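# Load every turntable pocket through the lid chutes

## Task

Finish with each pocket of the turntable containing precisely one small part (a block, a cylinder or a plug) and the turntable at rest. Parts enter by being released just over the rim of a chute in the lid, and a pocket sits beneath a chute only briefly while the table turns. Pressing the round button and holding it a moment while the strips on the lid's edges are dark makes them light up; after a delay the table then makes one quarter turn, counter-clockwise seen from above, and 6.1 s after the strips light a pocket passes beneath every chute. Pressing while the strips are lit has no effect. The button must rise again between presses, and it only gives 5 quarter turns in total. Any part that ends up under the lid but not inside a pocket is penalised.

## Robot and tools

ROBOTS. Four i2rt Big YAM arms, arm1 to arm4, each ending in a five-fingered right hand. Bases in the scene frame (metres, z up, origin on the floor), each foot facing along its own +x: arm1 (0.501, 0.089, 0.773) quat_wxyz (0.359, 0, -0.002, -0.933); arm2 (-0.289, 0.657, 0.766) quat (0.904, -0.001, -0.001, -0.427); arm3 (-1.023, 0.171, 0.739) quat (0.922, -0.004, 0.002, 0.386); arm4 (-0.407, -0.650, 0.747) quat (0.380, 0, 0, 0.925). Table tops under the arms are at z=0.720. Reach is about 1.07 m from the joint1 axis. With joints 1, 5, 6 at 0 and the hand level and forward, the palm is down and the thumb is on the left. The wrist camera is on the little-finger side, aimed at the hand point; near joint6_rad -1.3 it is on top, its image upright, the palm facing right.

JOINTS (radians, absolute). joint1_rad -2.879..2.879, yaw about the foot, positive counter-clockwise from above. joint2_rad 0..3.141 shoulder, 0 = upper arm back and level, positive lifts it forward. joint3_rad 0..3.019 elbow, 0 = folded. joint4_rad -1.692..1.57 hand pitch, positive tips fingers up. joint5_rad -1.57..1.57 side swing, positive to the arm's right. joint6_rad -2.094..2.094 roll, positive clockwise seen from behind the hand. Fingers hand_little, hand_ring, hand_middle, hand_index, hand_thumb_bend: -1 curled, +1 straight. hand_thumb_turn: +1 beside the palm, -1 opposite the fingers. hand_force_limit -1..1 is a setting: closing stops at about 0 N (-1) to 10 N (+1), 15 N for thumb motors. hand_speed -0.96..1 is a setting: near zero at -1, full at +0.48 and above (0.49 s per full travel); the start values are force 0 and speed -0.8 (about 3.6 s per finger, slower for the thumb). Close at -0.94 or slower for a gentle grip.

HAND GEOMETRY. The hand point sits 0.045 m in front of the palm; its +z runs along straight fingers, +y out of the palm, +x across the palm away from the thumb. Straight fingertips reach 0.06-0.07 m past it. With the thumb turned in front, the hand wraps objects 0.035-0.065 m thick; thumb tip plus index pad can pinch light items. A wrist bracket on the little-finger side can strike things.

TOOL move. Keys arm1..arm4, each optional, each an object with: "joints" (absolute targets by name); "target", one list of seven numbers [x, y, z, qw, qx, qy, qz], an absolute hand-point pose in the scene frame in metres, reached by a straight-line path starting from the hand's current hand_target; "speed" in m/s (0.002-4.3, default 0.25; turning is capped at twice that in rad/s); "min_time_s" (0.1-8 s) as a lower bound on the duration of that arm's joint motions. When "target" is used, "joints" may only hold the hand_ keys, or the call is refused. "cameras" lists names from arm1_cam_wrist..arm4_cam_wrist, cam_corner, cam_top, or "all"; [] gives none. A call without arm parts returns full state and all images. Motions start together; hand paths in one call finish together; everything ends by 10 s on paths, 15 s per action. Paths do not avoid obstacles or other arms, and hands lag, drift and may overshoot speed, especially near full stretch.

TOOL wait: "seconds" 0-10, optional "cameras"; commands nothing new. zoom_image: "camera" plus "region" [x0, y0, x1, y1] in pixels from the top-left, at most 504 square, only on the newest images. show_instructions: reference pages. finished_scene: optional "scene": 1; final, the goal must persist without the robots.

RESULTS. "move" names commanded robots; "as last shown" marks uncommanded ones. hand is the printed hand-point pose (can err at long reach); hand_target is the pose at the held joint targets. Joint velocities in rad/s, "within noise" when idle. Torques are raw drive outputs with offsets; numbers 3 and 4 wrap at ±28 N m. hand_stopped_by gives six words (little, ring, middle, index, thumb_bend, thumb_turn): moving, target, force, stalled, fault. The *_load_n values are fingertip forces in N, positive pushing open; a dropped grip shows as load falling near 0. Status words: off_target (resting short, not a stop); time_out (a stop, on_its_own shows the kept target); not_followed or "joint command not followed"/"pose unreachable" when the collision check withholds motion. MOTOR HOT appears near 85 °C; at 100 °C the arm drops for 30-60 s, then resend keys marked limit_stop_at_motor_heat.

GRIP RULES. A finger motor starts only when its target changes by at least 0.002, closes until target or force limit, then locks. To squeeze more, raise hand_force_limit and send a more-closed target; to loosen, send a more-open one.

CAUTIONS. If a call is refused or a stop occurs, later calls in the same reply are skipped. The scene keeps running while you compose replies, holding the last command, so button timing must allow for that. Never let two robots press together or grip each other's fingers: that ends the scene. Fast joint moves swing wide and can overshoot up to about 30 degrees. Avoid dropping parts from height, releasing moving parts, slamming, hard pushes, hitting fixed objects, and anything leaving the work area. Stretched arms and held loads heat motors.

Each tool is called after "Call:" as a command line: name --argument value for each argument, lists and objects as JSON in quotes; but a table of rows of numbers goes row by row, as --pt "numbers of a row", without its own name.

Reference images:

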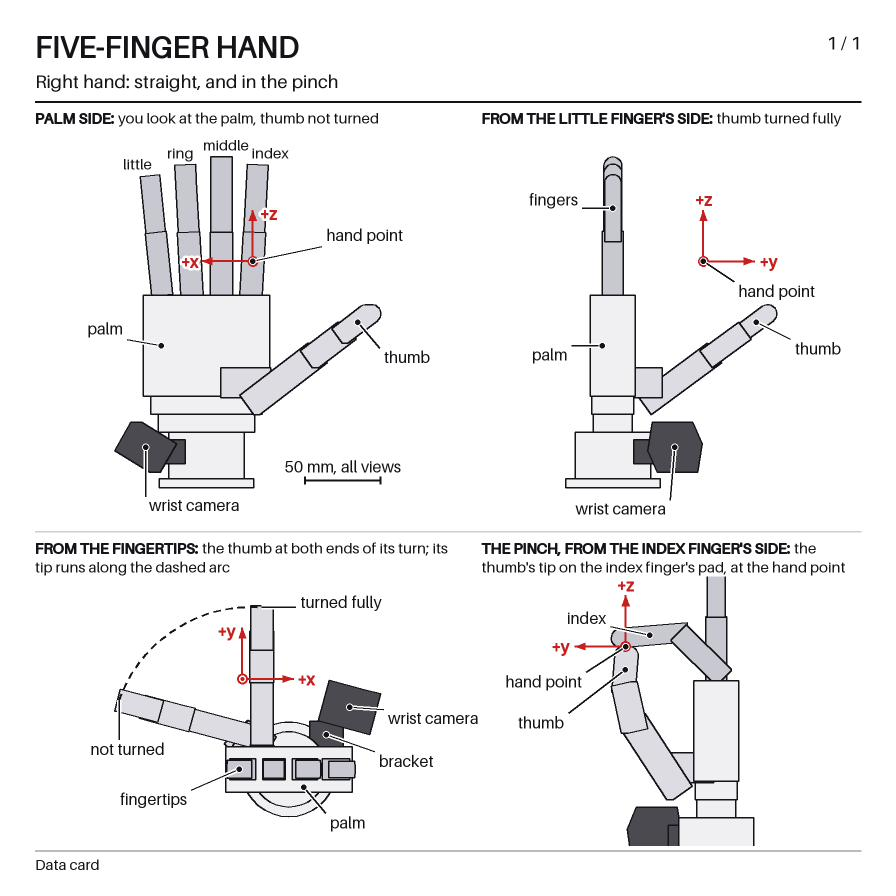

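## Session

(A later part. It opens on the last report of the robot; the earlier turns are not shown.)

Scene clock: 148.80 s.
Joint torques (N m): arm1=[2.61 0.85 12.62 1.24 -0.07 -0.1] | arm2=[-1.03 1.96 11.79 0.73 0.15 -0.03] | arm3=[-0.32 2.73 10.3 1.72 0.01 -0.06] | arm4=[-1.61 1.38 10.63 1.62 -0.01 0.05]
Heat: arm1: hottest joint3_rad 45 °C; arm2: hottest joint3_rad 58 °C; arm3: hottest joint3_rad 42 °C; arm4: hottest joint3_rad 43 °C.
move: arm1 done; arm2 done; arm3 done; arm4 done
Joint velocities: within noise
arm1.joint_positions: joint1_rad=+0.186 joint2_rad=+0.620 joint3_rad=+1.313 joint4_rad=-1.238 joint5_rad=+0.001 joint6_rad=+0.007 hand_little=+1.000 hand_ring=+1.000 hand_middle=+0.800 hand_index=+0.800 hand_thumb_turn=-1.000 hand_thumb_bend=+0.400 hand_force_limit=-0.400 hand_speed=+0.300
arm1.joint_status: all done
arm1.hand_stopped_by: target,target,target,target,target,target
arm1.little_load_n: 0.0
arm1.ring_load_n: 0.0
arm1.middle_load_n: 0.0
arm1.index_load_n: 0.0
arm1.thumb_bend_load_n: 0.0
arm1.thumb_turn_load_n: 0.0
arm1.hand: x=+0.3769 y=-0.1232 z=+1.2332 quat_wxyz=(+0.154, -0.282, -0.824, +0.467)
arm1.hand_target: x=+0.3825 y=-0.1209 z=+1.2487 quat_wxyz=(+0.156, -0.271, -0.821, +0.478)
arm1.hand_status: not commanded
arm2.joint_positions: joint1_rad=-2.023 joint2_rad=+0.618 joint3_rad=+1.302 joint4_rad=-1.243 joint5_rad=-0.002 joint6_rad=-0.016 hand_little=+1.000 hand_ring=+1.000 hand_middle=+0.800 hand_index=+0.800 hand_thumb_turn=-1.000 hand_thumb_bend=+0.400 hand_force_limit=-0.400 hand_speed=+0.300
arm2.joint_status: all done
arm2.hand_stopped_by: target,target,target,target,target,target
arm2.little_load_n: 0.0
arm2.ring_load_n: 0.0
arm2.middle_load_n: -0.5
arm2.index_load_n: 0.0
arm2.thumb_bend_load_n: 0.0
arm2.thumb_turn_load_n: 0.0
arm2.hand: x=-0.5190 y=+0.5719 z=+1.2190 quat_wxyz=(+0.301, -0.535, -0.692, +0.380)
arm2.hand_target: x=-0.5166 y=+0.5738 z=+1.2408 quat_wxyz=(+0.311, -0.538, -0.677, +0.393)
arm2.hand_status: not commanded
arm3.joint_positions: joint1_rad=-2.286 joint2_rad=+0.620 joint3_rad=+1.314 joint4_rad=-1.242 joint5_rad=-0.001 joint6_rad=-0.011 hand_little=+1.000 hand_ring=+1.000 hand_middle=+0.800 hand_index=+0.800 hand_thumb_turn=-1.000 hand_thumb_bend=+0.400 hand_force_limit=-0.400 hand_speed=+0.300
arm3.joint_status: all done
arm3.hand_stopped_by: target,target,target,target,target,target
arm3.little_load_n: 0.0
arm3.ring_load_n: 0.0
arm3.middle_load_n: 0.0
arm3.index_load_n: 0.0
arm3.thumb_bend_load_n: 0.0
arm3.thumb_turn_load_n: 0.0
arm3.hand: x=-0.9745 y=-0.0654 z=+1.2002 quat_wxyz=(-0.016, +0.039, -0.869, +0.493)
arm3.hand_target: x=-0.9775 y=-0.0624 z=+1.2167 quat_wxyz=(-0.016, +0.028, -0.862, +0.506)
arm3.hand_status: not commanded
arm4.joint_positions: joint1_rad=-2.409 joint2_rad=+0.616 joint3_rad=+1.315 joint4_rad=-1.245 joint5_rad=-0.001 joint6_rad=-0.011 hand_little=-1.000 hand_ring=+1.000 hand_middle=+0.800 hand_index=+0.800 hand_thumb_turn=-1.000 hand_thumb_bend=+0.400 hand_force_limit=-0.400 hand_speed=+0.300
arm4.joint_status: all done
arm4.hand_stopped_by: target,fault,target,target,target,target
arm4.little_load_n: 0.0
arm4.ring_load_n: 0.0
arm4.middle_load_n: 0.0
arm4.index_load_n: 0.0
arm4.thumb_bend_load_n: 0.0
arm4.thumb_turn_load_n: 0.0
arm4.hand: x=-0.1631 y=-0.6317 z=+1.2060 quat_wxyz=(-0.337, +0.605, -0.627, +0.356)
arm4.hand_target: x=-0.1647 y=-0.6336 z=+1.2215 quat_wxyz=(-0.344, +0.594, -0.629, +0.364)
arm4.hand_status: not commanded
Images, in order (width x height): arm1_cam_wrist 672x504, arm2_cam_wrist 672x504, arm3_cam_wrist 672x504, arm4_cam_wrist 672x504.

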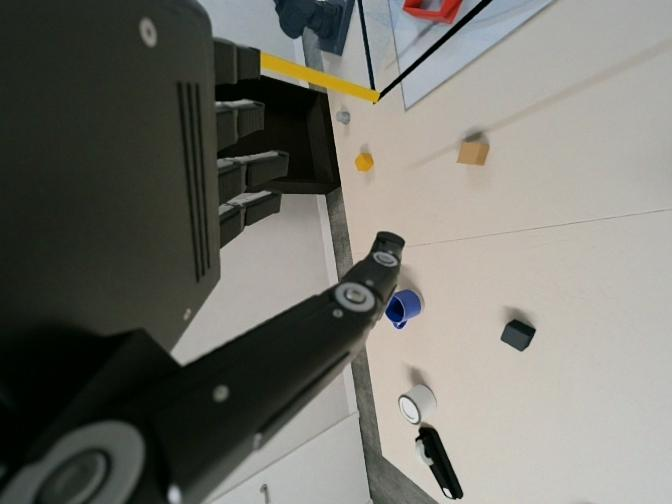

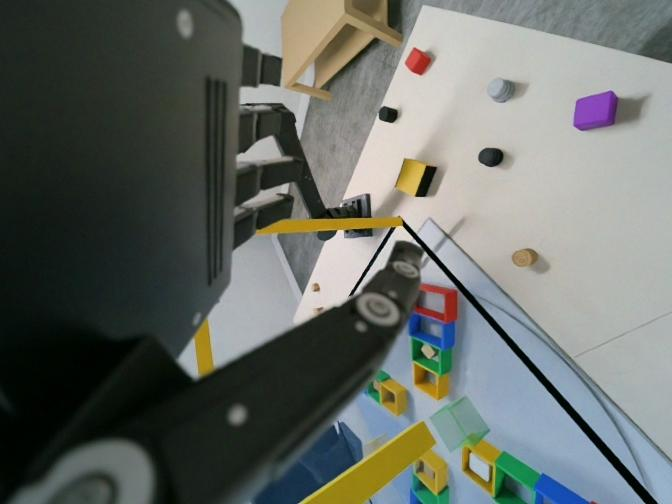

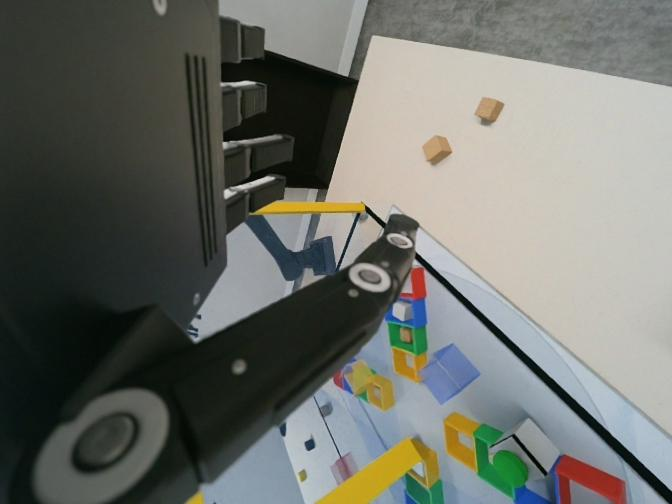

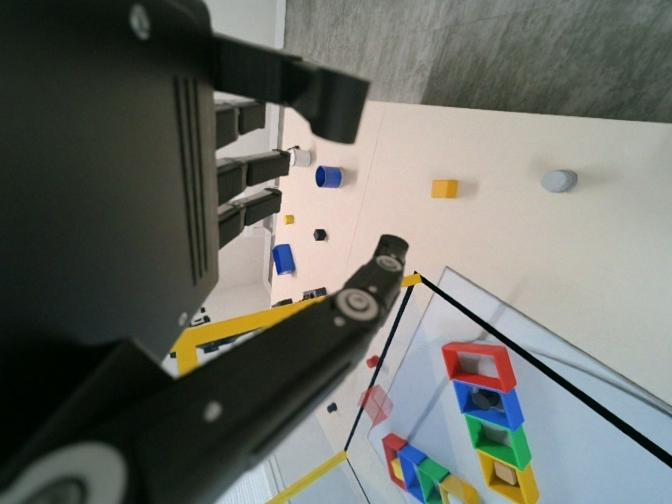

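Call:
move --arm1 '{"target": [0.2185, -0.311, 0.87, 0.157, -0.272, -0.8222, 0.4748], "speed": 0.22}' --arm2 '{"target": [-0.7068, 0.544, 0.87, 0.3096, -0.5362, -0.6801, 0.3927], "speed": 0.22}' --arm3 '{"target": [-0.9465, -0.3717, 0.87, 0.0297, -0.0514, 0.8645, -0.4992], "speed": 0.22}' --arm4 '{"target": [0.087, -0.609, 0.87, 0.3636, -0.6298, 0.5945, -0.3433], "speed": 0.22}' --cameras '["arm1_cam_wrist", "arm2_cam_wrist", "arm3_cam_wrist", "arm4_cam_wrist"]'

Scene clock: 153.90 s.
Joint torques (N m): arm1=[-0.85 -7.59 9.37 2.13 -0.16 -0.12] | arm2=[-1.38 -6.59 7.82 1.85 -0.12 -0.39] | arm3=[-0.26 -11.16 10.17 2.69 -0.08 -0.26] | arm4=[0.03 -9.23 9.18 2.51 -0.14 -0.19]
Heat: arm1: hottest joint3_rad 45 °C; arm2: hottest joint3_rad 58 °C; arm3: hottest joint3_rad 42 °C; arm4: hottest joint3_rad 43 °C.
move: arm1 done; arm2 done; arm3 off_target; arm4 off_target
Joint velocities: within noise
arm1.joint_positions: joint1_rad=+0.162 joint2_rad=+1.286 joint3_rad=+0.651 joint4_rad=+0.104 joint5_rad=-0.040 joint6_rad=-0.021 hand_little=+1.000 hand_ring=+1.000 hand_middle=+0.800 hand_index=+0.800 hand_thumb_turn=-1.000 hand_thumb_bend=+0.400 hand_force_limit=-0.400 hand_speed=+0.300
arm1.joint_status: not commanded
arm1.hand_stopped_by: target,target,target,target,target,target
arm1.little_load_n: 0.0
arm1.ring_load_n: 0.0
arm1.middle_load_n: 0.0
arm1.index_load_n: 0.0
arm1.thumb_bend_load_n: 0.0
arm1.thumb_turn_load_n: 0.0
arm1.hand: x=+0.2257 y=-0.3146 z=+0.8731 quat_wxyz=(+0.152, -0.269, -0.824, +0.474)
arm1.hand_target: x=+0.2187 y=-0.3110 z=+0.8702 quat_wxyz=(+0.157, -0.272, -0.822, +0.475)
arm1.hand_status: done (0.009 m and 0.7 deg from the pose sent, 0.439 m and 1.5 deg at the start)
arm2.joint_positions: joint1_rad=-2.073 joint2_rad=+1.101 joint3_rad=+0.529 joint4_rad=+0.034 joint5_rad=-0.046 joint6_rad=-0.016 hand_little=+1.000 hand_ring=+1.000 hand_middle=+0.800 hand_index=+0.800 hand_thumb_turn=-1.000 hand_thumb_bend=+0.400 hand_force_limit=-0.400 hand_speed=+0.300
arm2.joint_status: not commanded
arm2.hand_stopped_by: target,target,target,target,target,target
arm2.little_load_n: 0.0
arm2.ring_load_n: 0.0
arm2.middle_load_n: 0.0
arm2.index_load_n: 0.0
arm2.thumb_bend_load_n: 0.0
arm2.thumb_turn_load_n: 0.0
arm2.hand: x=-0.7044 y=+0.5401 z=+0.8691 quat_wxyz=(+0.302, -0.541, -0.680, +0.391)
arm2.hand_target: x=-0.7067 y=+0.5439 z=+0.8700 quat_wxyz=(+0.309, -0.536, -0.680, +0.393)
arm2.hand_status: done (0.005 m and 1.1 deg from the pose sent, 0.397 m and 2.2 deg at the start)
arm3.joint_positions: joint1_rad=-2.286 joint2_rad=+1.402 joint3_rad=+0.815 joint4_rad=+0.005 joint5_rad=-0.038 joint6_rad=-0.011 hand_little=+1.000 hand_ring=+1.000 hand_middle=+0.800 hand_index=+0.800 hand_thumb_turn=-1.000 hand_thumb_bend=+0.400 hand_force_limit=-0.400 hand_speed=+0.300
arm3.joint_status: not commanded
arm3.hand_stopped_by: target,target,target,target,target,target
arm3.little_load_n: 0.0
arm3.ring_load_n: 0.0
arm3.middle_load_n: 0.0
arm3.index_load_n: 0.0
arm3.thumb_bend_load_n: 0.0
arm3.thumb_turn_load_n: 0.5
arm3.hand: x=-0.9450 y=-0.3562 z=+0.8506 quat_wxyz=(-0.032, +0.048, -0.877, +0.478)
arm3.hand_target: x=-0.9466 y=-0.3709 z=+0.8703 quat_wxyz=(-0.030, +0.051, -0.864, +0.499)
arm3.hand_status: off_target (0.025 m and 2.9 deg from the pose sent, 0.451 m and 2.3 deg at the start)
arm4.joint_positions: joint1_rad=-2.368 joint2_rad=+1.259 joint3_rad=+0.689 joint4_rad=+0.016 joint5_rad=-0.041 joint6_rad=-0.014 hand_little=-1.000 hand_ring=+1.000 hand_middle=+0.800 hand_index=+0.800 hand_thumb_turn=-1.000 hand_thumb_bend=+0.400 hand_force_limit=-0.400 hand_speed=+0.300
arm4.joint_status: not commanded
arm4.hand_stopped_by: target,fault,target,target,target,target
arm4.little_load_n: 0.0
arm4.ring_load_n: 0.0
arm4.middle_load_n: 0.0
arm4.index_load_n: 0.0
arm4.thumb_bend_load_n: 0.0
arm4.thumb_turn_load_n: 0.0
arm4.hand: x=+0.0806 y=-0.6155 z=+0.8601 quat_wxyz=(-0.353, +0.627, -0.608, +0.335)
arm4.hand_target: x=+0.0868 y=-0.6091 z=+0.8702 quat_wxyz=(-0.364, +0.630, -0.595, +0.343)
arm4.hand_status: off_target (0.013 m and 2.2 deg from the pose sent, 0.420 m and 5.8 deg at the start)
Images, in order (width x height): arm1_cam_wrist 672x504, arm2_cam_wrist 672x504, arm3_cam_wrist 672x504, arm4_cam_wrist 672x504.

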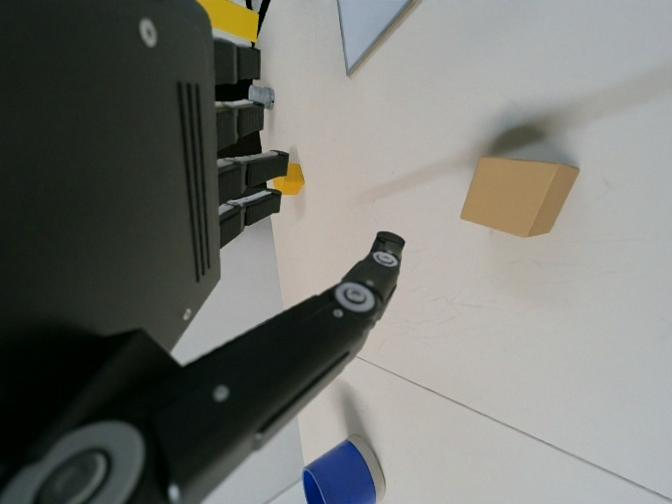

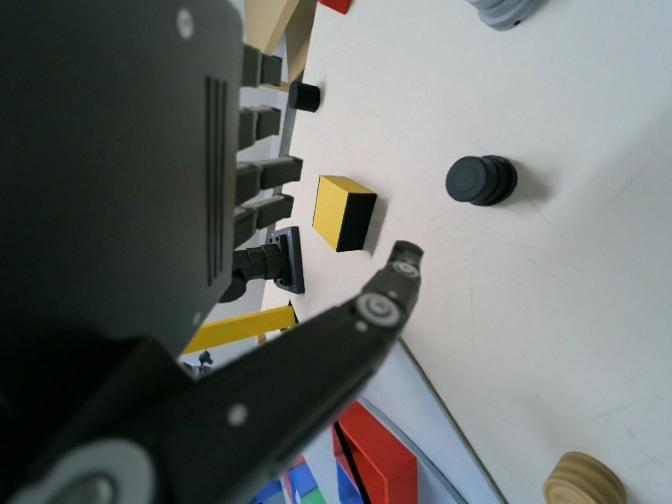

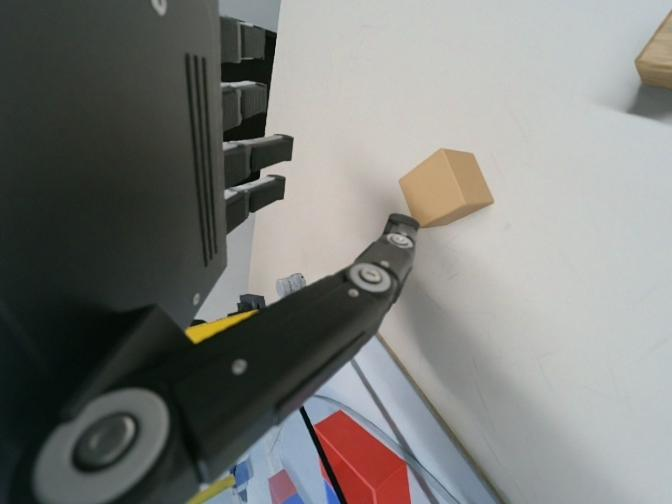

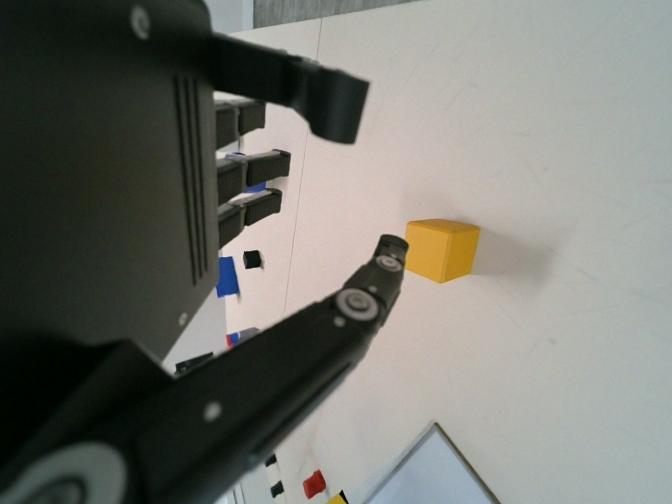

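Call:
zoom_image --camera "arm3_cam_wrist" --region '[380, 120, 520, 250]'

Call:
zoom_image --camera "arm4_cam_wrist" --region '[380, 190, 520, 310]'

Call:
zoom_image --camera "arm2_cam_wrist" --region '[420, 130, 560, 230]'

Scaled by 3.600 from the camera's image (finer frame: 960x720).

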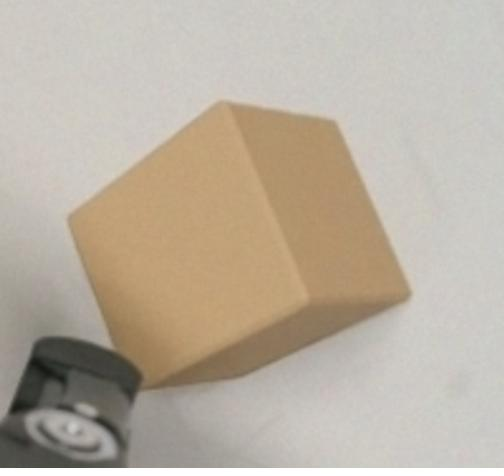

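Scaled by 3.600 from the camera's image (finer frame: 960x720).

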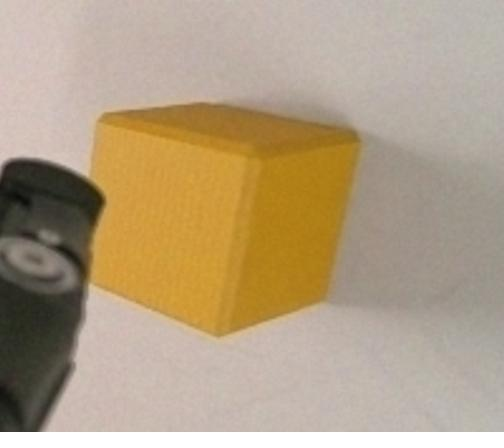

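Scaled by 3.600 from the camera's image (finer frame: 960x720).

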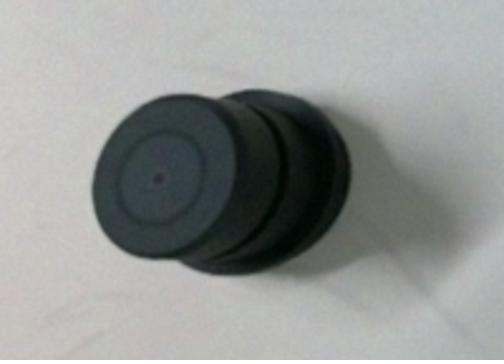

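Call:
move --arm1 '{"target": [0.2167, -0.2723, 0.80, 0.104, -0.1801, -0.8471, 0.4891], "speed": 0.2}' --arm2 '{"target": [-0.7121, 0.5649, 0.80, 0.3167, -0.5484, -0.6723, 0.3882], "speed": 0.2}' --arm3 '{"target": [-0.9463, -0.3735, 0.82, -0.1252, 0.2168, 0.8384, -0.4841], "speed": 0.2}' --arm4 '{"target": [-0.10, -0.66, 0.90, 0.3398, -0.5885, 0.6355, -0.3669], "speed": 0.2}' --cameras '["arm1_cam_wrist", "arm2_cam_wrist", "arm3_cam_wrist", "arm4_cam_wrist"]'

Scene clock: 159.93 s.
Joint torques (N m): arm1=[-1.32 -7.82 6.9 2.32 -0.21 -0.08] | arm2=[-0.85 -7 6.13 1.85 -0.12 -0.39] | arm3=[1.9 -10.81 9.74 1.31 0.38 -0.06] | arm4=[-1.85 -0.32 10.21 1.61 -0.16 -0.19]
Heat: arm1: hottest joint3_rad 45 °C; arm2: hottest joint3_rad 56 °C; arm3: hottest joint3_rad 41 °C; arm4: hottest joint3_rad 42 °C.
move: arm1 off_target; arm2 done; arm3 off_target; arm4 done
Joint velocities: within noise
arm1.joint_positions: joint1_rad=-0.002 joint2_rad=+1.422 joint3_rad=+0.552 joint4_rad=+0.313 joint5_rad=-0.368 joint6_rad=-0.223 hand_little=+1.000 hand_ring=+1.000 hand_middle=+0.800 hand_index=+0.800 hand_thumb_turn=-1.000 hand_thumb_bend=+0.400 hand_force_limit=-0.400 hand_speed=+0.300
arm1.joint_status: not commanded
arm1.hand_stopped_by: target,target,target,target,target,target
arm1.little_load_n: 0.0
arm1.ring_load_n: 0.0
arm1.middle_load_n: 0.0
arm1.index_load_n: 0.0
arm1.thumb_bend_load_n: 0.0
arm1.thumb_turn_load_n: 0.0
arm1.hand: x=+0.2194 y=-0.2793 z=+0.8101 quat_wxyz=(+0.103, -0.176, -0.845, +0.494)
arm1.hand_target: x=+0.2170 y=-0.2722 z=+0.8002 quat_wxyz=(+0.104, -0.180, -0.847, +0.489)
arm1.hand_status: off_target (0.013 m and 0.8 deg from the pose sent, 0.085 m and 12.0 deg at the start)
arm2.joint_positions: joint1_rad=-2.131 joint2_rad=+1.293 joint3_rad=+0.436 joint4_rad=+0.330 joint5_rad=-0.067 joint6_rad=-0.028 hand_little=+1.000 hand_ring=+1.000 hand_middle=+0.800 hand_index=+0.800 hand_thumb_turn=-1.000 hand_thumb_bend=+0.400 hand_force_limit=-0.400 hand_speed=+0.300
arm2.joint_status: not commanded
arm2.hand_stopped_by: target,target,target,target,target,target
arm2.little_load_n: 0.0
arm2.ring_load_n: -0.5
arm2.middle_load_n: 0.0
arm2.index_load_n: 0.0
arm2.thumb_bend_load_n: 0.0
arm2.thumb_turn_load_n: 0.0
arm2.hand: x=-0.7126 y=+0.5605 z=+0.8039 quat_wxyz=(+0.312, -0.551, -0.669, +0.390)
arm2.hand_target: x=-0.7120 y=+0.5649 z=+0.8001 quat_wxyz=(+0.316, -0.548, -0.671, +0.387)
arm2.hand_status: done (0.006 m and 0.7 deg from the pose sent, 0.074 m and 2.1 deg at the start)
arm3.joint_positions: joint1_rad=-2.100 joint2_rad=+1.510 joint3_rad=+0.815 joint4_rad=-0.013 joint5_rad=+0.654 joint6_rad=+0.455 hand_little=+1.000 hand_ring=+1.000 hand_middle=+0.800 hand_index=+0.800 hand_thumb_turn=-1.000 hand_thumb_bend=+0.400 hand_force_limit=-0.400 hand_speed=+0.300
arm3.joint_status: not commanded
arm3.hand_stopped_by: target,target,target,target,target,target
arm3.little_load_n: 0.0
arm3.ring_load_n: 0.0
arm3.middle_load_n: 0.0
arm3.index_load_n: 0.0
arm3.thumb_bend_load_n: 0.0
arm3.thumb_turn_load_n: 0.0
arm3.hand: x=-0.9577 y=-0.3614 z=+0.8117 quat_wxyz=(+0.133, -0.216, -0.841, +0.477)
arm3.hand_target: x=-0.9463 y=-0.3729 z=+0.8202 quat_wxyz=(+0.125, -0.217, -0.838, +0.484)
arm3.hand_status: off_target (0.019 m and 1.3 deg from the pose sent, 0.035 m and 35.7 deg at the start)
arm4.joint_positions: joint1_rad=-2.525 joint2_rad=+0.514 joint3_rad=+0.413 joint4_rad=-0.427 joint5_rad=-0.084 joint6_rad=-0.039 hand_little=-1.000 hand_ring=+1.000 hand_middle=+0.800 hand_index=+0.800 hand_thumb_turn=-1.000 hand_thumb_bend=+0.400 hand_force_limit=-0.400 hand_speed=+0.300
arm4.joint_status: not commanded
arm4.hand_stopped_by: target,fault,target,target,target,target
arm4.little_load_n: 0.0
arm4.ring_load_n: 0.0
arm4.middle_load_n: 0.0
arm4.index_load_n: 0.0
arm4.thumb_bend_load_n: 0.0
arm4.thumb_turn_load_n: 0.0
arm4.hand: x=-0.0999 y=-0.6557 z=+0.8972 quat_wxyz=(-0.343, +0.589, -0.636, +0.362)
arm4.hand_target: x=-0.0999 y=-0.6599 z=+0.9000 quat_wxyz=(-0.340, +0.588, -0.635, +0.367)
arm4.hand_status: done (0.005 m and 0.6 deg from the pose sent, 0.190 m and 6.7 deg at the start)
Images, in order (width x height): arm1_cam_wrist 672x504, arm2_cam_wrist 672x504, arm3_cam_wrist 672x504, arm4_cam_wrist 672x504.

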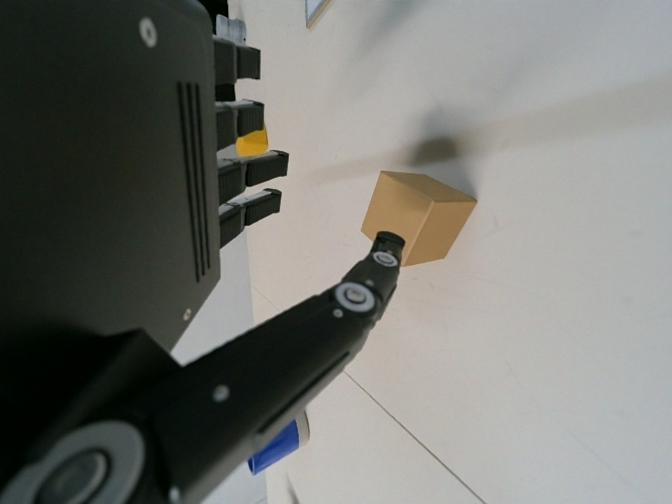

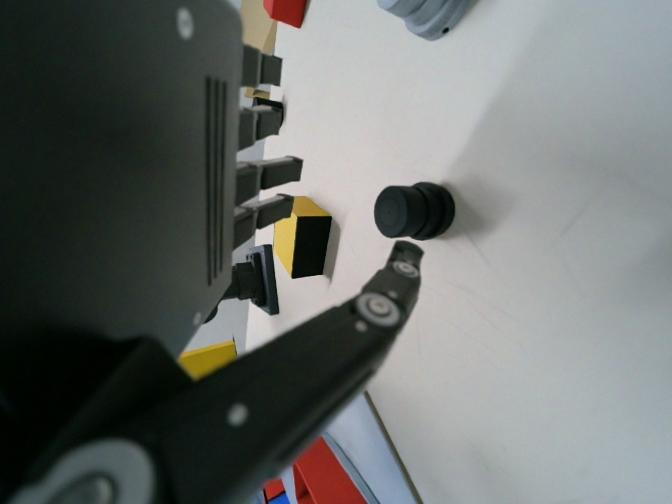

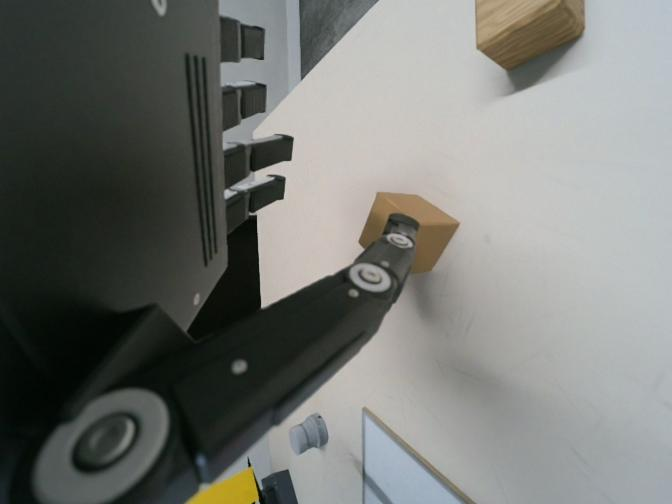

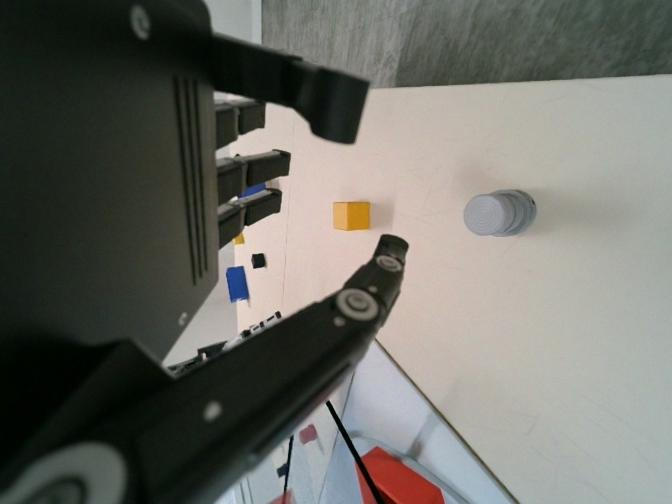

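Call:
move --arm1 '{"target": [0.2181, -0.2679, 0.752, 0.104, -0.1801, -0.8471, 0.4891], "speed": 0.12}' --arm2 '{"target": [-0.7081, 0.5713, 0.757, 0.3167, -0.5484, -0.6723, 0.3882], "speed": 0.12}' --arm3 '{"target": [-0.9332, -0.3828, 0.772, -0.1252, 0.2168, 0.8384, -0.4841], "speed": 0.12}' --arm4 '{"target": [-0.1123, -0.666, 0.81, 0.3398, -0.5885, 0.6355, -0.3669], "speed": 0.15}' --cameras '["arm1_cam_wrist", "arm2_cam_wrist", "arm3_cam_wrist", "arm4_cam_wrist"]'

Scene clock: 162.57 s.
Joint torques (N m): arm1=[-0.91 -8 5.75 2.18 -0.23 -0.17] | arm2=[-0.91 -7.65 4.79 1.8 -0.14 -0.4] | arm3=[1.2 -12.34 8.57 2.44 0.42 -0.09] | arm4=[-1.85 0.85 9.89 2.51 -0.19 -0.19]
Heat: arm1: hottest joint3_rad 45 °C; arm2: hottest joint3_rad 55 °C; arm3: hottest joint3_rad 41 °C; arm4: hottest joint3_rad 42 °C.
move: arm1 off_target; arm2 done; arm3 off_target; arm4 done
Joint velocities: within noise
arm1.joint_positions: joint1_rad=-0.008 joint2_rad=+1.577 joint3_rad=+0.509 joint4_rad=+0.507 joint5_rad=-0.375 joint6_rad=-0.228 hand_little=+1.000 hand_ring=+1.000 hand_middle=+0.800 hand_index=+0.800 hand_thumb_turn=-1.000 hand_thumb_bend=+0.400 hand_force_limit=-0.400 hand_speed=+0.300
arm1.joint_status: not commanded
arm1.hand_stopped_by: target,target,target,target,target,target
arm1.little_load_n: 0.0
arm1.ring_load_n: 0.0
arm1.middle_load_n: 0.0
arm1.index_load_n: 0.0
arm1.thumb_bend_load_n: 0.0
arm1.thumb_turn_load_n: 0.0
arm1.hand: x=+0.2208 y=-0.2756 z=+0.7604 quat_wxyz=(+0.102, -0.175, -0.846, +0.494)
arm1.hand_target: x=+0.2183 y=-0.2679 z=+0.7522 quat_wxyz=(+0.104, -0.180, -0.847, +0.489)
arm1.hand_status: off_target (0.012 m and 0.8 deg from the pose sent, 0.059 m and 0.8 deg at the start)
arm2.joint_positions: joint1_rad=-2.152 joint2_rad=+1.451 joint3_rad=+0.387 joint4_rad=+0.534 joint5_rad=-0.084 joint6_rad=-0.038 hand_little=+1.000 hand_ring=+1.000 hand_middle=+0.800 hand_index=+0.800 hand_thumb_turn=-1.000 hand_thumb_bend=+0.400 hand_force_limit=-0.400 hand_speed=+0.300
arm2.joint_status: not commanded
arm2.hand_stopped_by: target,target,target,target,target,target
arm2.little_load_n: 0.0
arm2.ring_load_n: 0.0
arm2.middle_load_n: 0.0
arm2.index_load_n: 0.0
arm2.thumb_bend_load_n: 0.0
arm2.thumb_turn_load_n: 0.0
arm2.hand: x=-0.7090 y=+0.5670 z=+0.7596 quat_wxyz=(+0.311, -0.551, -0.669, +0.389)
arm2.hand_target: x=-0.7081 y=+0.5713 z=+0.7570 quat_wxyz=(+0.316, -0.548, -0.671, +0.387)
arm2.hand_status: done (0.005 m and 0.8 deg from the pose sent, 0.048 m and 0.7 deg at the start)
arm3.joint_positions: joint1_rad=-2.078 joint2_rad=+1.636 joint3_rad=+0.815 joint4_rad=+0.086 joint5_rad=+0.672 joint6_rad=+0.475 hand_little=+1.000 hand_ring=+1.000 hand_middle=+0.800 hand_index=+0.800 hand_thumb_turn=-1.000 hand_thumb_bend=+0.400 hand_force_limit=-0.400 hand_speed=+0.300
arm3.joint_status: not commanded
arm3.hand_stopped_by: target,target,target,target,target,target
arm3.little_load_n: 0.0
arm3.ring_load_n: 0.0
arm3.middle_load_n: 0.0
arm3.index_load_n: 0.0
arm3.thumb_bend_load_n: 0.0
arm3.thumb_turn_load_n: 0.0
arm3.hand: x=-0.9459 y=-0.3699 z=+0.7649 quat_wxyz=(+0.137, -0.215, -0.844, +0.472)
arm3.hand_target: x=-0.9332 y=-0.3822 z=+0.7724 quat_wxyz=(+0.125, -0.217, -0.838, +0.484)
arm3.hand_status: off_target (0.019 m and 2.1 deg from the pose sent, 0.051 m and 1.3 deg at the start)
arm4.joint_positions: joint1_rad=-2.577 joint2_rad=+0.560 joint3_rad=+0.180 joint4_rad=-0.165 joint5_rad=-0.128 joint6_rad=-0.065 hand_little=-1.000 hand_ring=+1.000 hand_middle=+0.800 hand_index=+0.800 hand_thumb_turn=-1.000 hand_thumb_bend=+0.400 hand_force_limit=-0.400 hand_speed=+0.300
arm4.joint_status: not commanded
arm4.hand_stopped_by: target,fault,target,target,target,target
arm4.little_load_n: 0.0
arm4.ring_load_n: 0.0
arm4.middle_load_n: 0.0
arm4.index_load_n: 0.0
arm4.thumb_bend_load_n: 0.0
arm4.thumb_turn_load_n: 0.0
arm4.hand: x=-0.1176 y=-0.6609 z=+0.8047 quat_wxyz=(-0.339, +0.591, -0.639, +0.358)
arm4.hand_target: x=-0.1127 y=-0.6660 z=+0.8103 quat_wxyz=(-0.340, +0.588, -0.635, +0.367)
arm4.hand_status: done (0.009 m and 1.1 deg from the pose sent, 0.089 m and 0.6 deg at the start)
Images, in order (width x height): arm1_cam_wrist 672x504, arm2_cam_wrist 672x504, arm3_cam_wrist 672x504, arm4_cam_wrist 672x504.

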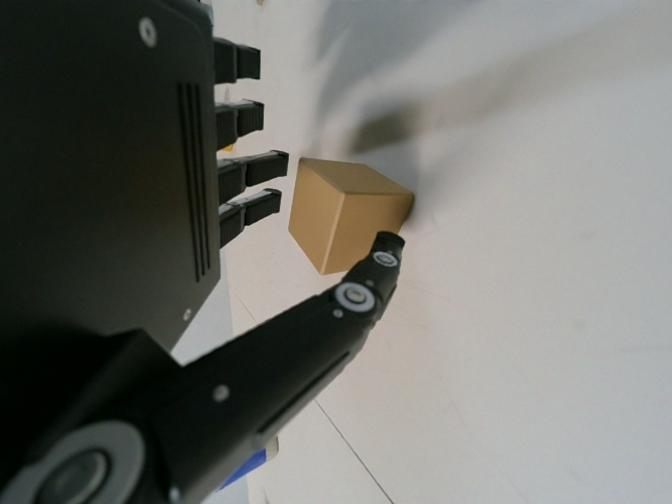

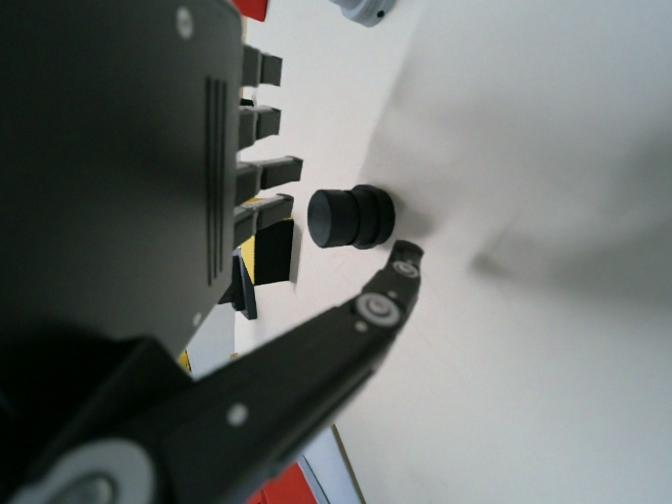

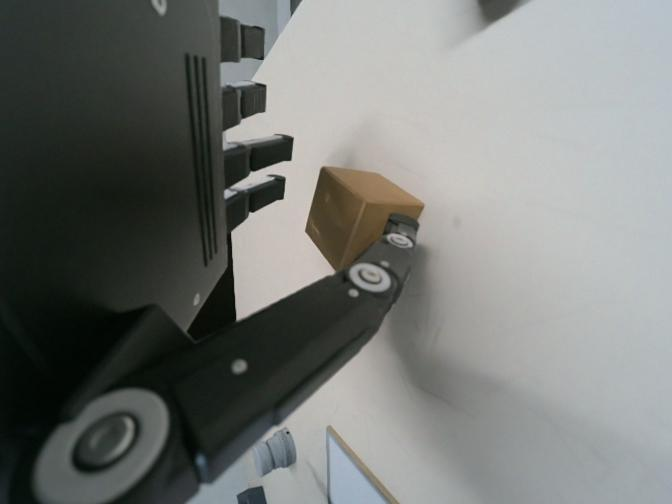

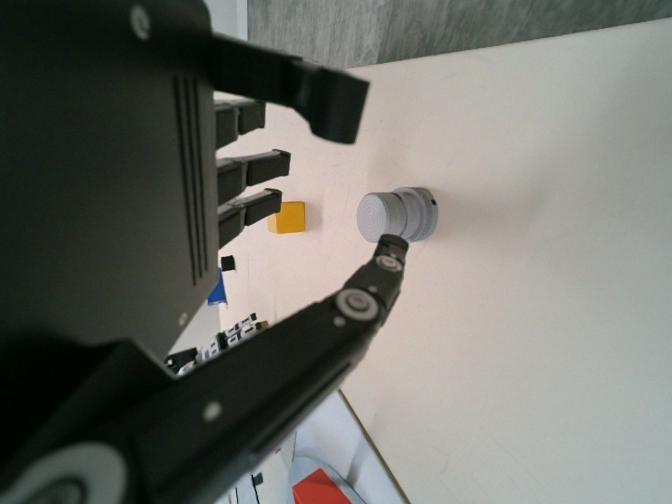

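Call:
move --arm1 '{"target": [0.2181, -0.2675, 0.745, 0.104, -0.1801, -0.8471, 0.4891], "speed": 0.1, "joints": {"hand_speed": -0.92}}' --arm2 '{"joints": {"hand_speed": -0.92}}' --arm3 '{"target": [-0.932, -0.383, 0.762, -0.1252, 0.2168, 0.8384, -0.4841], "speed": 0.1, "joints": {"hand_speed": -0.92}}' --arm4 '{"target": [-0.108, -0.664, 0.765, 0.3398, -0.5885, 0.6355, -0.3669], "speed": 0.12, "joints": {"hand_speed": -0.92}}' --cameras '["arm1_cam_wrist", "arm3_cam_wrist", "arm4_cam_wrist"]'

Scene clock: 164.63 s.
Joint torques (N m): arm1=[-1.26 -7.71 4.97 2.35 -0.25 -0.1] | arm2=[-1.08 -7.77 4.77 1.81 -0.13 -0.39] | arm3=[2.32 -11.99 8.06 2.36 0.47 -0.07] | arm4=[-0.62 -0.15 8.39 2.51 0 -0.1]
Heat: arm1: hottest joint3_rad 45 °C; arm2: hottest joint3_rad 54 °C; arm3: hottest joint3_rad 41 °C; arm4: hottest joint3_rad 42 °C.
move: arm1 off_target; arm2 done; arm3 off_target; arm4 done
Joint velocities: within noise
arm1.joint_positions: joint1_rad=-0.009 joint2_rad=+1.599 joint3_rad=+0.509 joint4_rad=+0.535 joint5_rad=-0.376 joint6_rad=-0.228 hand_little=+1.000 hand_ring=+1.000 hand_middle=+0.800 hand_index=+0.800 hand_thumb_turn=-1.000 hand_thumb_bend=+0.400 hand_force_limit=-0.400 hand_speed=-0.920
arm1.joint_status: all done
arm1.hand_stopped_by: target,target,target,target,target,target
arm1.little_load_n: 0.0
arm1.ring_load_n: 0.0
arm1.middle_load_n: 0.0
arm1.index_load_n: 0.0
arm1.thumb_bend_load_n: 0.0
arm1.thumb_turn_load_n: 0.0
arm1.hand: x=+0.2191 y=-0.2768 z=+0.7559 quat_wxyz=(+0.103, -0.174, -0.845, +0.496)
arm1.hand_target: x=+0.2184 y=-0.2675 z=+0.7454 quat_wxyz=(+0.104, -0.180, -0.847, +0.489)
arm1.hand_status: off_target (0.014 m and 1.1 deg from the pose sent, 0.018 m and 0.8 deg at the start)
arm2.joint_positions: joint1_rad=-2.152 joint2_rad=+1.451 joint3_rad=+0.387 joint4_rad=+0.534 joint5_rad=-0.084 joint6_rad=-0.038 hand_little=+1.000 hand_ring=+1.000 hand_middle=+0.800 hand_index=+0.800 hand_thumb_turn=-1.000 hand_thumb_bend=+0.400 hand_force_limit=-0.400 hand_speed=-0.920
arm2.joint_status: all done
arm2.hand_stopped_by: target,target,target,target,target,target
arm2.little_load_n: 0.0
arm2.ring_load_n: -0.5
arm2.middle_load_n: 0.0
arm2.index_load_n: 0.0
arm2.thumb_bend_load_n: 0.0
arm2.thumb_turn_load_n: 0.0
arm2.hand: x=-0.7090 y=+0.5670 z=+0.7596 quat_wxyz=(+0.311, -0.551, -0.669, +0.389)
arm2.hand_target: x=-0.7081 y=+0.5713 z=+0.7570 quat_wxyz=(+0.316, -0.548, -0.671, +0.387)
arm2.hand_status: not commanded
arm3.joint_positions: joint1_rad=-2.076 joint2_rad=+1.657 joint3_rad=+0.815 joint4_rad=+0.114 joint5_rad=+0.674 joint6_rad=+0.477 hand_little=+1.000 hand_ring=+1.000 hand_middle=+0.800 hand_index=+0.800 hand_thumb_turn=-1.000 hand_thumb_bend=+0.400 hand_force_limit=-0.400 hand_speed=-0.920
arm3.joint_status: all done
arm3.hand_stopped_by: target,target,target,target,target,target
arm3.little_load_n: 0.0
arm3.ring_load_n: 0.0
arm3.middle_load_n: 0.0
arm3.index_load_n: 0.0
arm3.thumb_bend_load_n: 0.0
arm3.thumb_turn_load_n: 0.0
arm3.hand: x=-0.9442 y=-0.3730 z=+0.7590 quat_wxyz=(+0.135, -0.216, -0.842, +0.475)
arm3.hand_target: x=-0.9321 y=-0.3825 z=+0.7622 quat_wxyz=(+0.125, -0.217, -0.839, +0.484)
arm3.hand_status: off_target (0.016 m and 1.6 deg from the pose sent, 0.019 m and 2.1 deg at the start)
arm4.joint_positions: joint1_rad=-2.577 joint2_rad=+0.775 joint3_rad=+0.096 joint4_rad=+0.139 joint5_rad=-0.118 joint6_rad=-0.065 hand_little=-1.000 hand_ring=+1.000 hand_middle=+0.800 hand_index=+0.800 hand_thumb_turn=-1.000 hand_thumb_bend=+0.400 hand_force_limit=-0.400 hand_speed=-0.920
arm4.joint_status: all done
arm4.hand_stopped_by: target,fault,target,target,target,target
arm4.little_load_n: 0.0
arm4.ring_load_n: 0.0
arm4.middle_load_n: 0.0
arm4.index_load_n: 0.0
arm4.thumb_bend_load_n: 0.0
arm4.thumb_turn_load_n: 0.0
arm4.hand: x=-0.1126 y=-0.6639 z=+0.7617 quat_wxyz=(-0.337, +0.588, -0.640, +0.362)
arm4.hand_target: x=-0.1082 y=-0.6640 z=+0.7653 quat_wxyz=(-0.340, +0.588, -0.635, +0.367)
arm4.hand_status: done (0.006 m and 0.8 deg from the pose sent, 0.041 m and 1.1 deg at the start)
Images, in order (width x height): arm1_cam_wrist 672x504, arm3_cam_wrist 672x504, arm4_cam_wrist 672x504.

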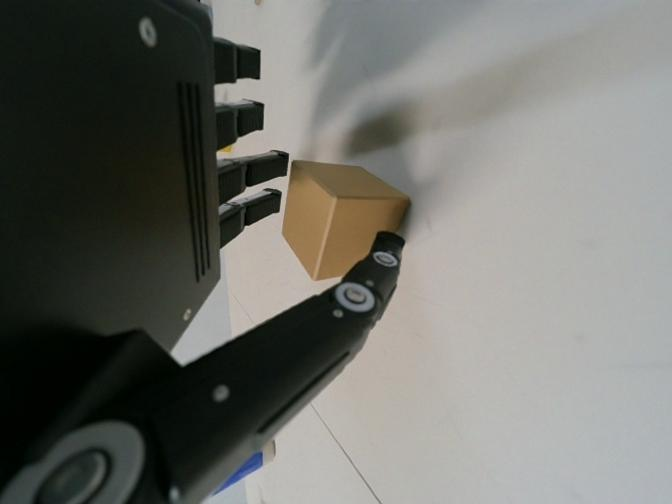

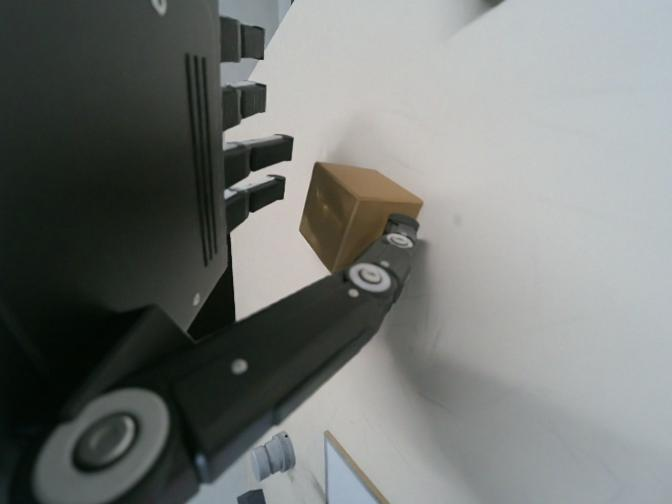

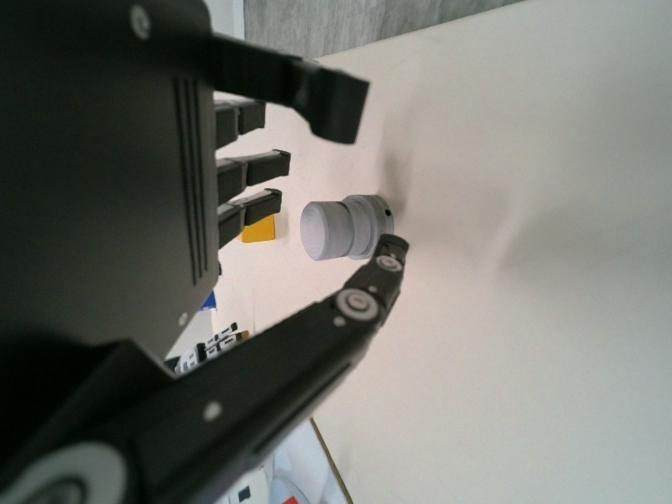

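Call:
move --arm1 '{"joints": {"hand_index": -0.4, "hand_middle": -0.4, "hand_force_limit": -0.4}}' --arm2 '{"joints": {"hand_index": -0.4, "hand_middle": -0.4, "hand_force_limit": -0.4}}' --arm3 '{"joints": {"hand_index": -0.4, "hand_middle": -0.4, "hand_force_limit": -0.4}}' --arm4 '{"joints": {"hand_index": -0.4, "hand_middle": -0.4, "hand_force_limit": -0.4}}' --cameras '["arm1_cam_wrist", "arm2_cam_wrist", "arm3_cam_wrist", "arm4_cam_wrist"]'

Scene clock: 170.53 s.
Joint torques (N m): arm1=[-0.85 -8.23 4.96 2.21 -0.21 -0.15] | arm2=[-1.14 -7.82 4.78 1.18 -0.13 -0.39] | arm3=[1.49 -12.28 8.01 2.15 0.33 -0.05] | arm4=[-0.62 -0.26 8.38 2.41 -0.03 -0.1]
Heat: arm1: hottest joint3_rad 44 °C; arm2: hottest joint3_rad 52 °C; arm3: hottest joint3_rad 41 °C; arm4: hottest joint3_rad 41 °C.
move: arm1 off_target; arm2 off_target; arm3 off_target; arm4 off_target
Joint velocities: within noise
arm1.joint_positions: joint1_rad=-0.009 joint2_rad=+1.599 joint3_rad=+0.509 joint4_rad=+0.537 joint5_rad=-0.377 joint6_rad=-0.228 hand_little=+1.000 hand_ring=+1.000 hand_middle=+0.174 hand_index=+0.158 hand_thumb_turn=-1.000 hand_thumb_bend=+0.401 hand_force_limit=-0.400 hand_speed=-0.920
arm1.joint_status: hand_middle off_target (ended at +0.174, target -0.400); hand_index off_target (ended at +0.158, target -0.400); the others done
arm1.hand_stopped_by: target,target,force,force,target,target
arm1.little_load_n: 0.0
arm1.ring_load_n: 0.0
arm1.middle_load_n: 3.0
arm1.index_load_n: 3.5
arm1.thumb_bend_load_n: 4.5
arm1.thumb_turn_load_n: 0.0
arm1.hand: x=+0.2191 y=-0.2771 z=+0.7562 quat_wxyz=(+0.103, -0.174, -0.844, +0.496)
arm1.hand_target: x=+0.2184 y=-0.2674 z=+0.7453 quat_wxyz=(+0.104, -0.180, -0.847, +0.489)
arm1.hand_status: not commanded
arm2.joint_positions: joint1_rad=-2.153 joint2_rad=+1.451 joint3_rad=+0.387 joint4_rad=+0.551 joint5_rad=-0.086 joint6_rad=-0.038 hand_little=+1.000 hand_ring=+1.000 hand_middle=+0.002 hand_index=-0.006 hand_thumb_turn=-1.000 hand_thumb_bend=+0.401 hand_force_limit=-0.400 hand_speed=-0.920
arm2.joint_status: hand_middle off_target (ended at +0.002, target -0.400); hand_index off_target (ended at -0.006, target -0.400); the others done
arm2.hand_stopped_by: target,target,force,force,target,target
arm2.little_load_n: 0.0
arm2.ring_load_n: 0.0
arm2.middle_load_n: 3.0
arm2.index_load_n: 4.0
arm2.thumb_bend_load_n: 3.5
arm2.thumb_turn_load_n: 0.5
arm2.hand: x=-0.7119 y=+0.5668 z=+0.7629 quat_wxyz=(+0.316, -0.548, -0.666, +0.394)
arm2.hand_target: x=-0.7081 y=+0.5712 z=+0.7571 quat_wxyz=(+0.316, -0.547, -0.671, +0.387)
arm2.hand_status: not commanded
arm3.joint_positions: joint1_rad=-2.075 joint2_rad=+1.657 joint3_rad=+0.815 joint4_rad=+0.117 joint5_rad=+0.675 joint6_rad=+0.478 hand_little=+1.000 hand_ring=+1.000 hand_middle=+0.159 hand_index=+0.143 hand_thumb_turn=-1.000 hand_thumb_bend=+0.401 hand_force_limit=-0.400 hand_speed=-0.920
arm3.joint_status: hand_middle off_target (ended at +0.159, target -0.400); hand_index off_target (ended at +0.143, target -0.400); the others done
arm3.hand_stopped_by: target,target,force,force,target,target
arm3.little_load_n: 0.0
arm3.ring_load_n: 0.0
arm3.middle_load_n: 3.0
arm3.index_load_n: 3.0
arm3.thumb_bend_load_n: 5.5
arm3.thumb_turn_load_n: 0.0
arm3.hand: x=-0.9440 y=-0.3738 z=+0.7597 quat_wxyz=(+0.134, -0.217, -0.841, +0.476)
arm3.hand_target: x=-0.9320 y=-0.3825 z=+0.7622 quat_wxyz=(+0.125, -0.217, -0.839, +0.484)
arm3.hand_status: not commanded
arm4.joint_positions: joint1_rad=-2.577 joint2_rad=+0.776 joint3_rad=+0.096 joint4_rad=+0.141 joint5_rad=-0.117 joint6_rad=-0.065 hand_little=-1.000 hand_ring=+1.000 hand_middle=-0.387 hand_index=+0.023 hand_thumb_turn=-1.000 hand_thumb_bend=+0.401 hand_force_limit=-0.400 hand_speed=-0.920
arm4.joint_status: hand_index off_target (ended at +0.023, target -0.400); the others done
arm4.hand_stopped_by: target,fault,force,force,target,target
arm4.little_load_n: 0.0
arm4.ring_load_n: 0.0
arm4.middle_load_n: 3.0
arm4.index_load_n: 0.5
arm4.thumb_bend_load_n: 2.5
arm4.thumb_turn_load_n: 0.0
arm4.hand: x=-0.1124 y=-0.6641 z=+0.7618 quat_wxyz=(-0.337, +0.588, -0.640, +0.362)
arm4.hand_target: x=-0.1082 y=-0.6640 z=+0.7653 quat_wxyz=(-0.340, +0.588, -0.635, +0.367)
arm4.hand_status: not commanded
Images, in order (width x height): arm1_cam_wrist 672x504, arm2_cam_wrist 672x504, arm3_cam_wrist 672x504, arm4_cam_wrist 672x504.

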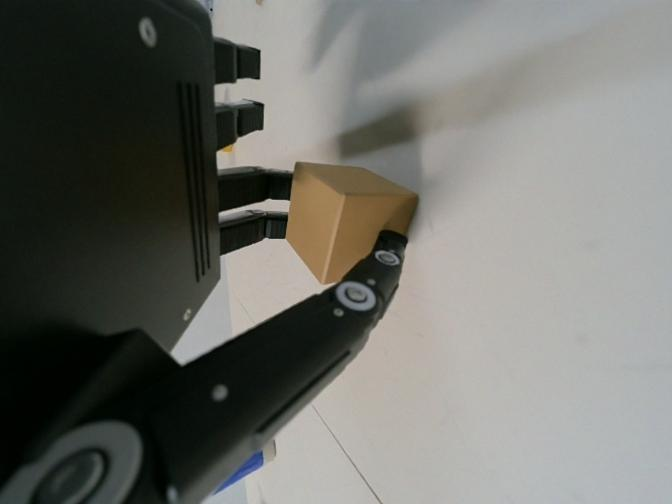

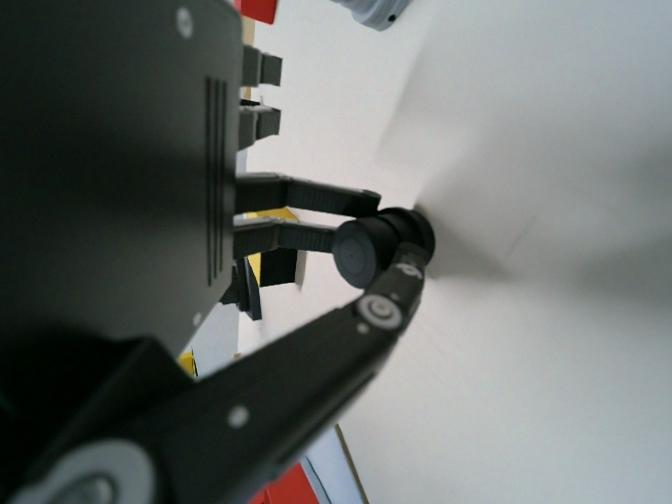

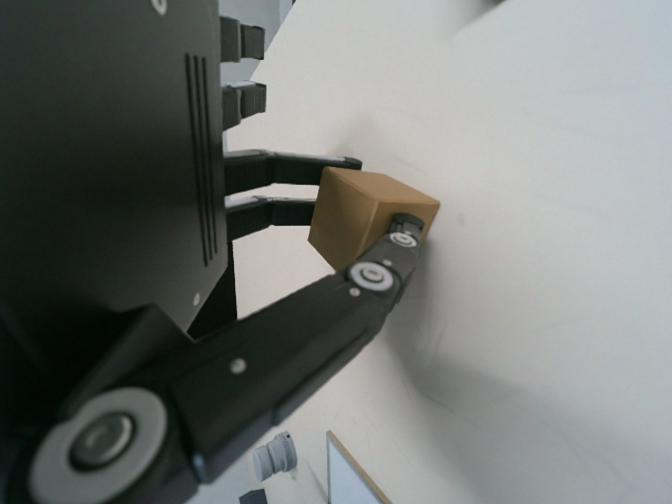

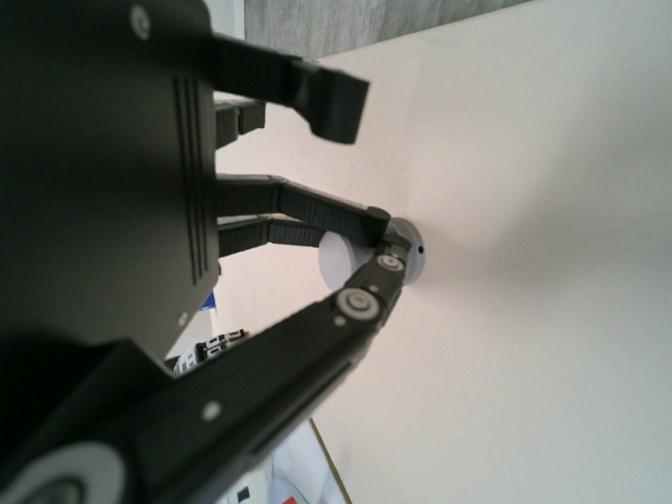

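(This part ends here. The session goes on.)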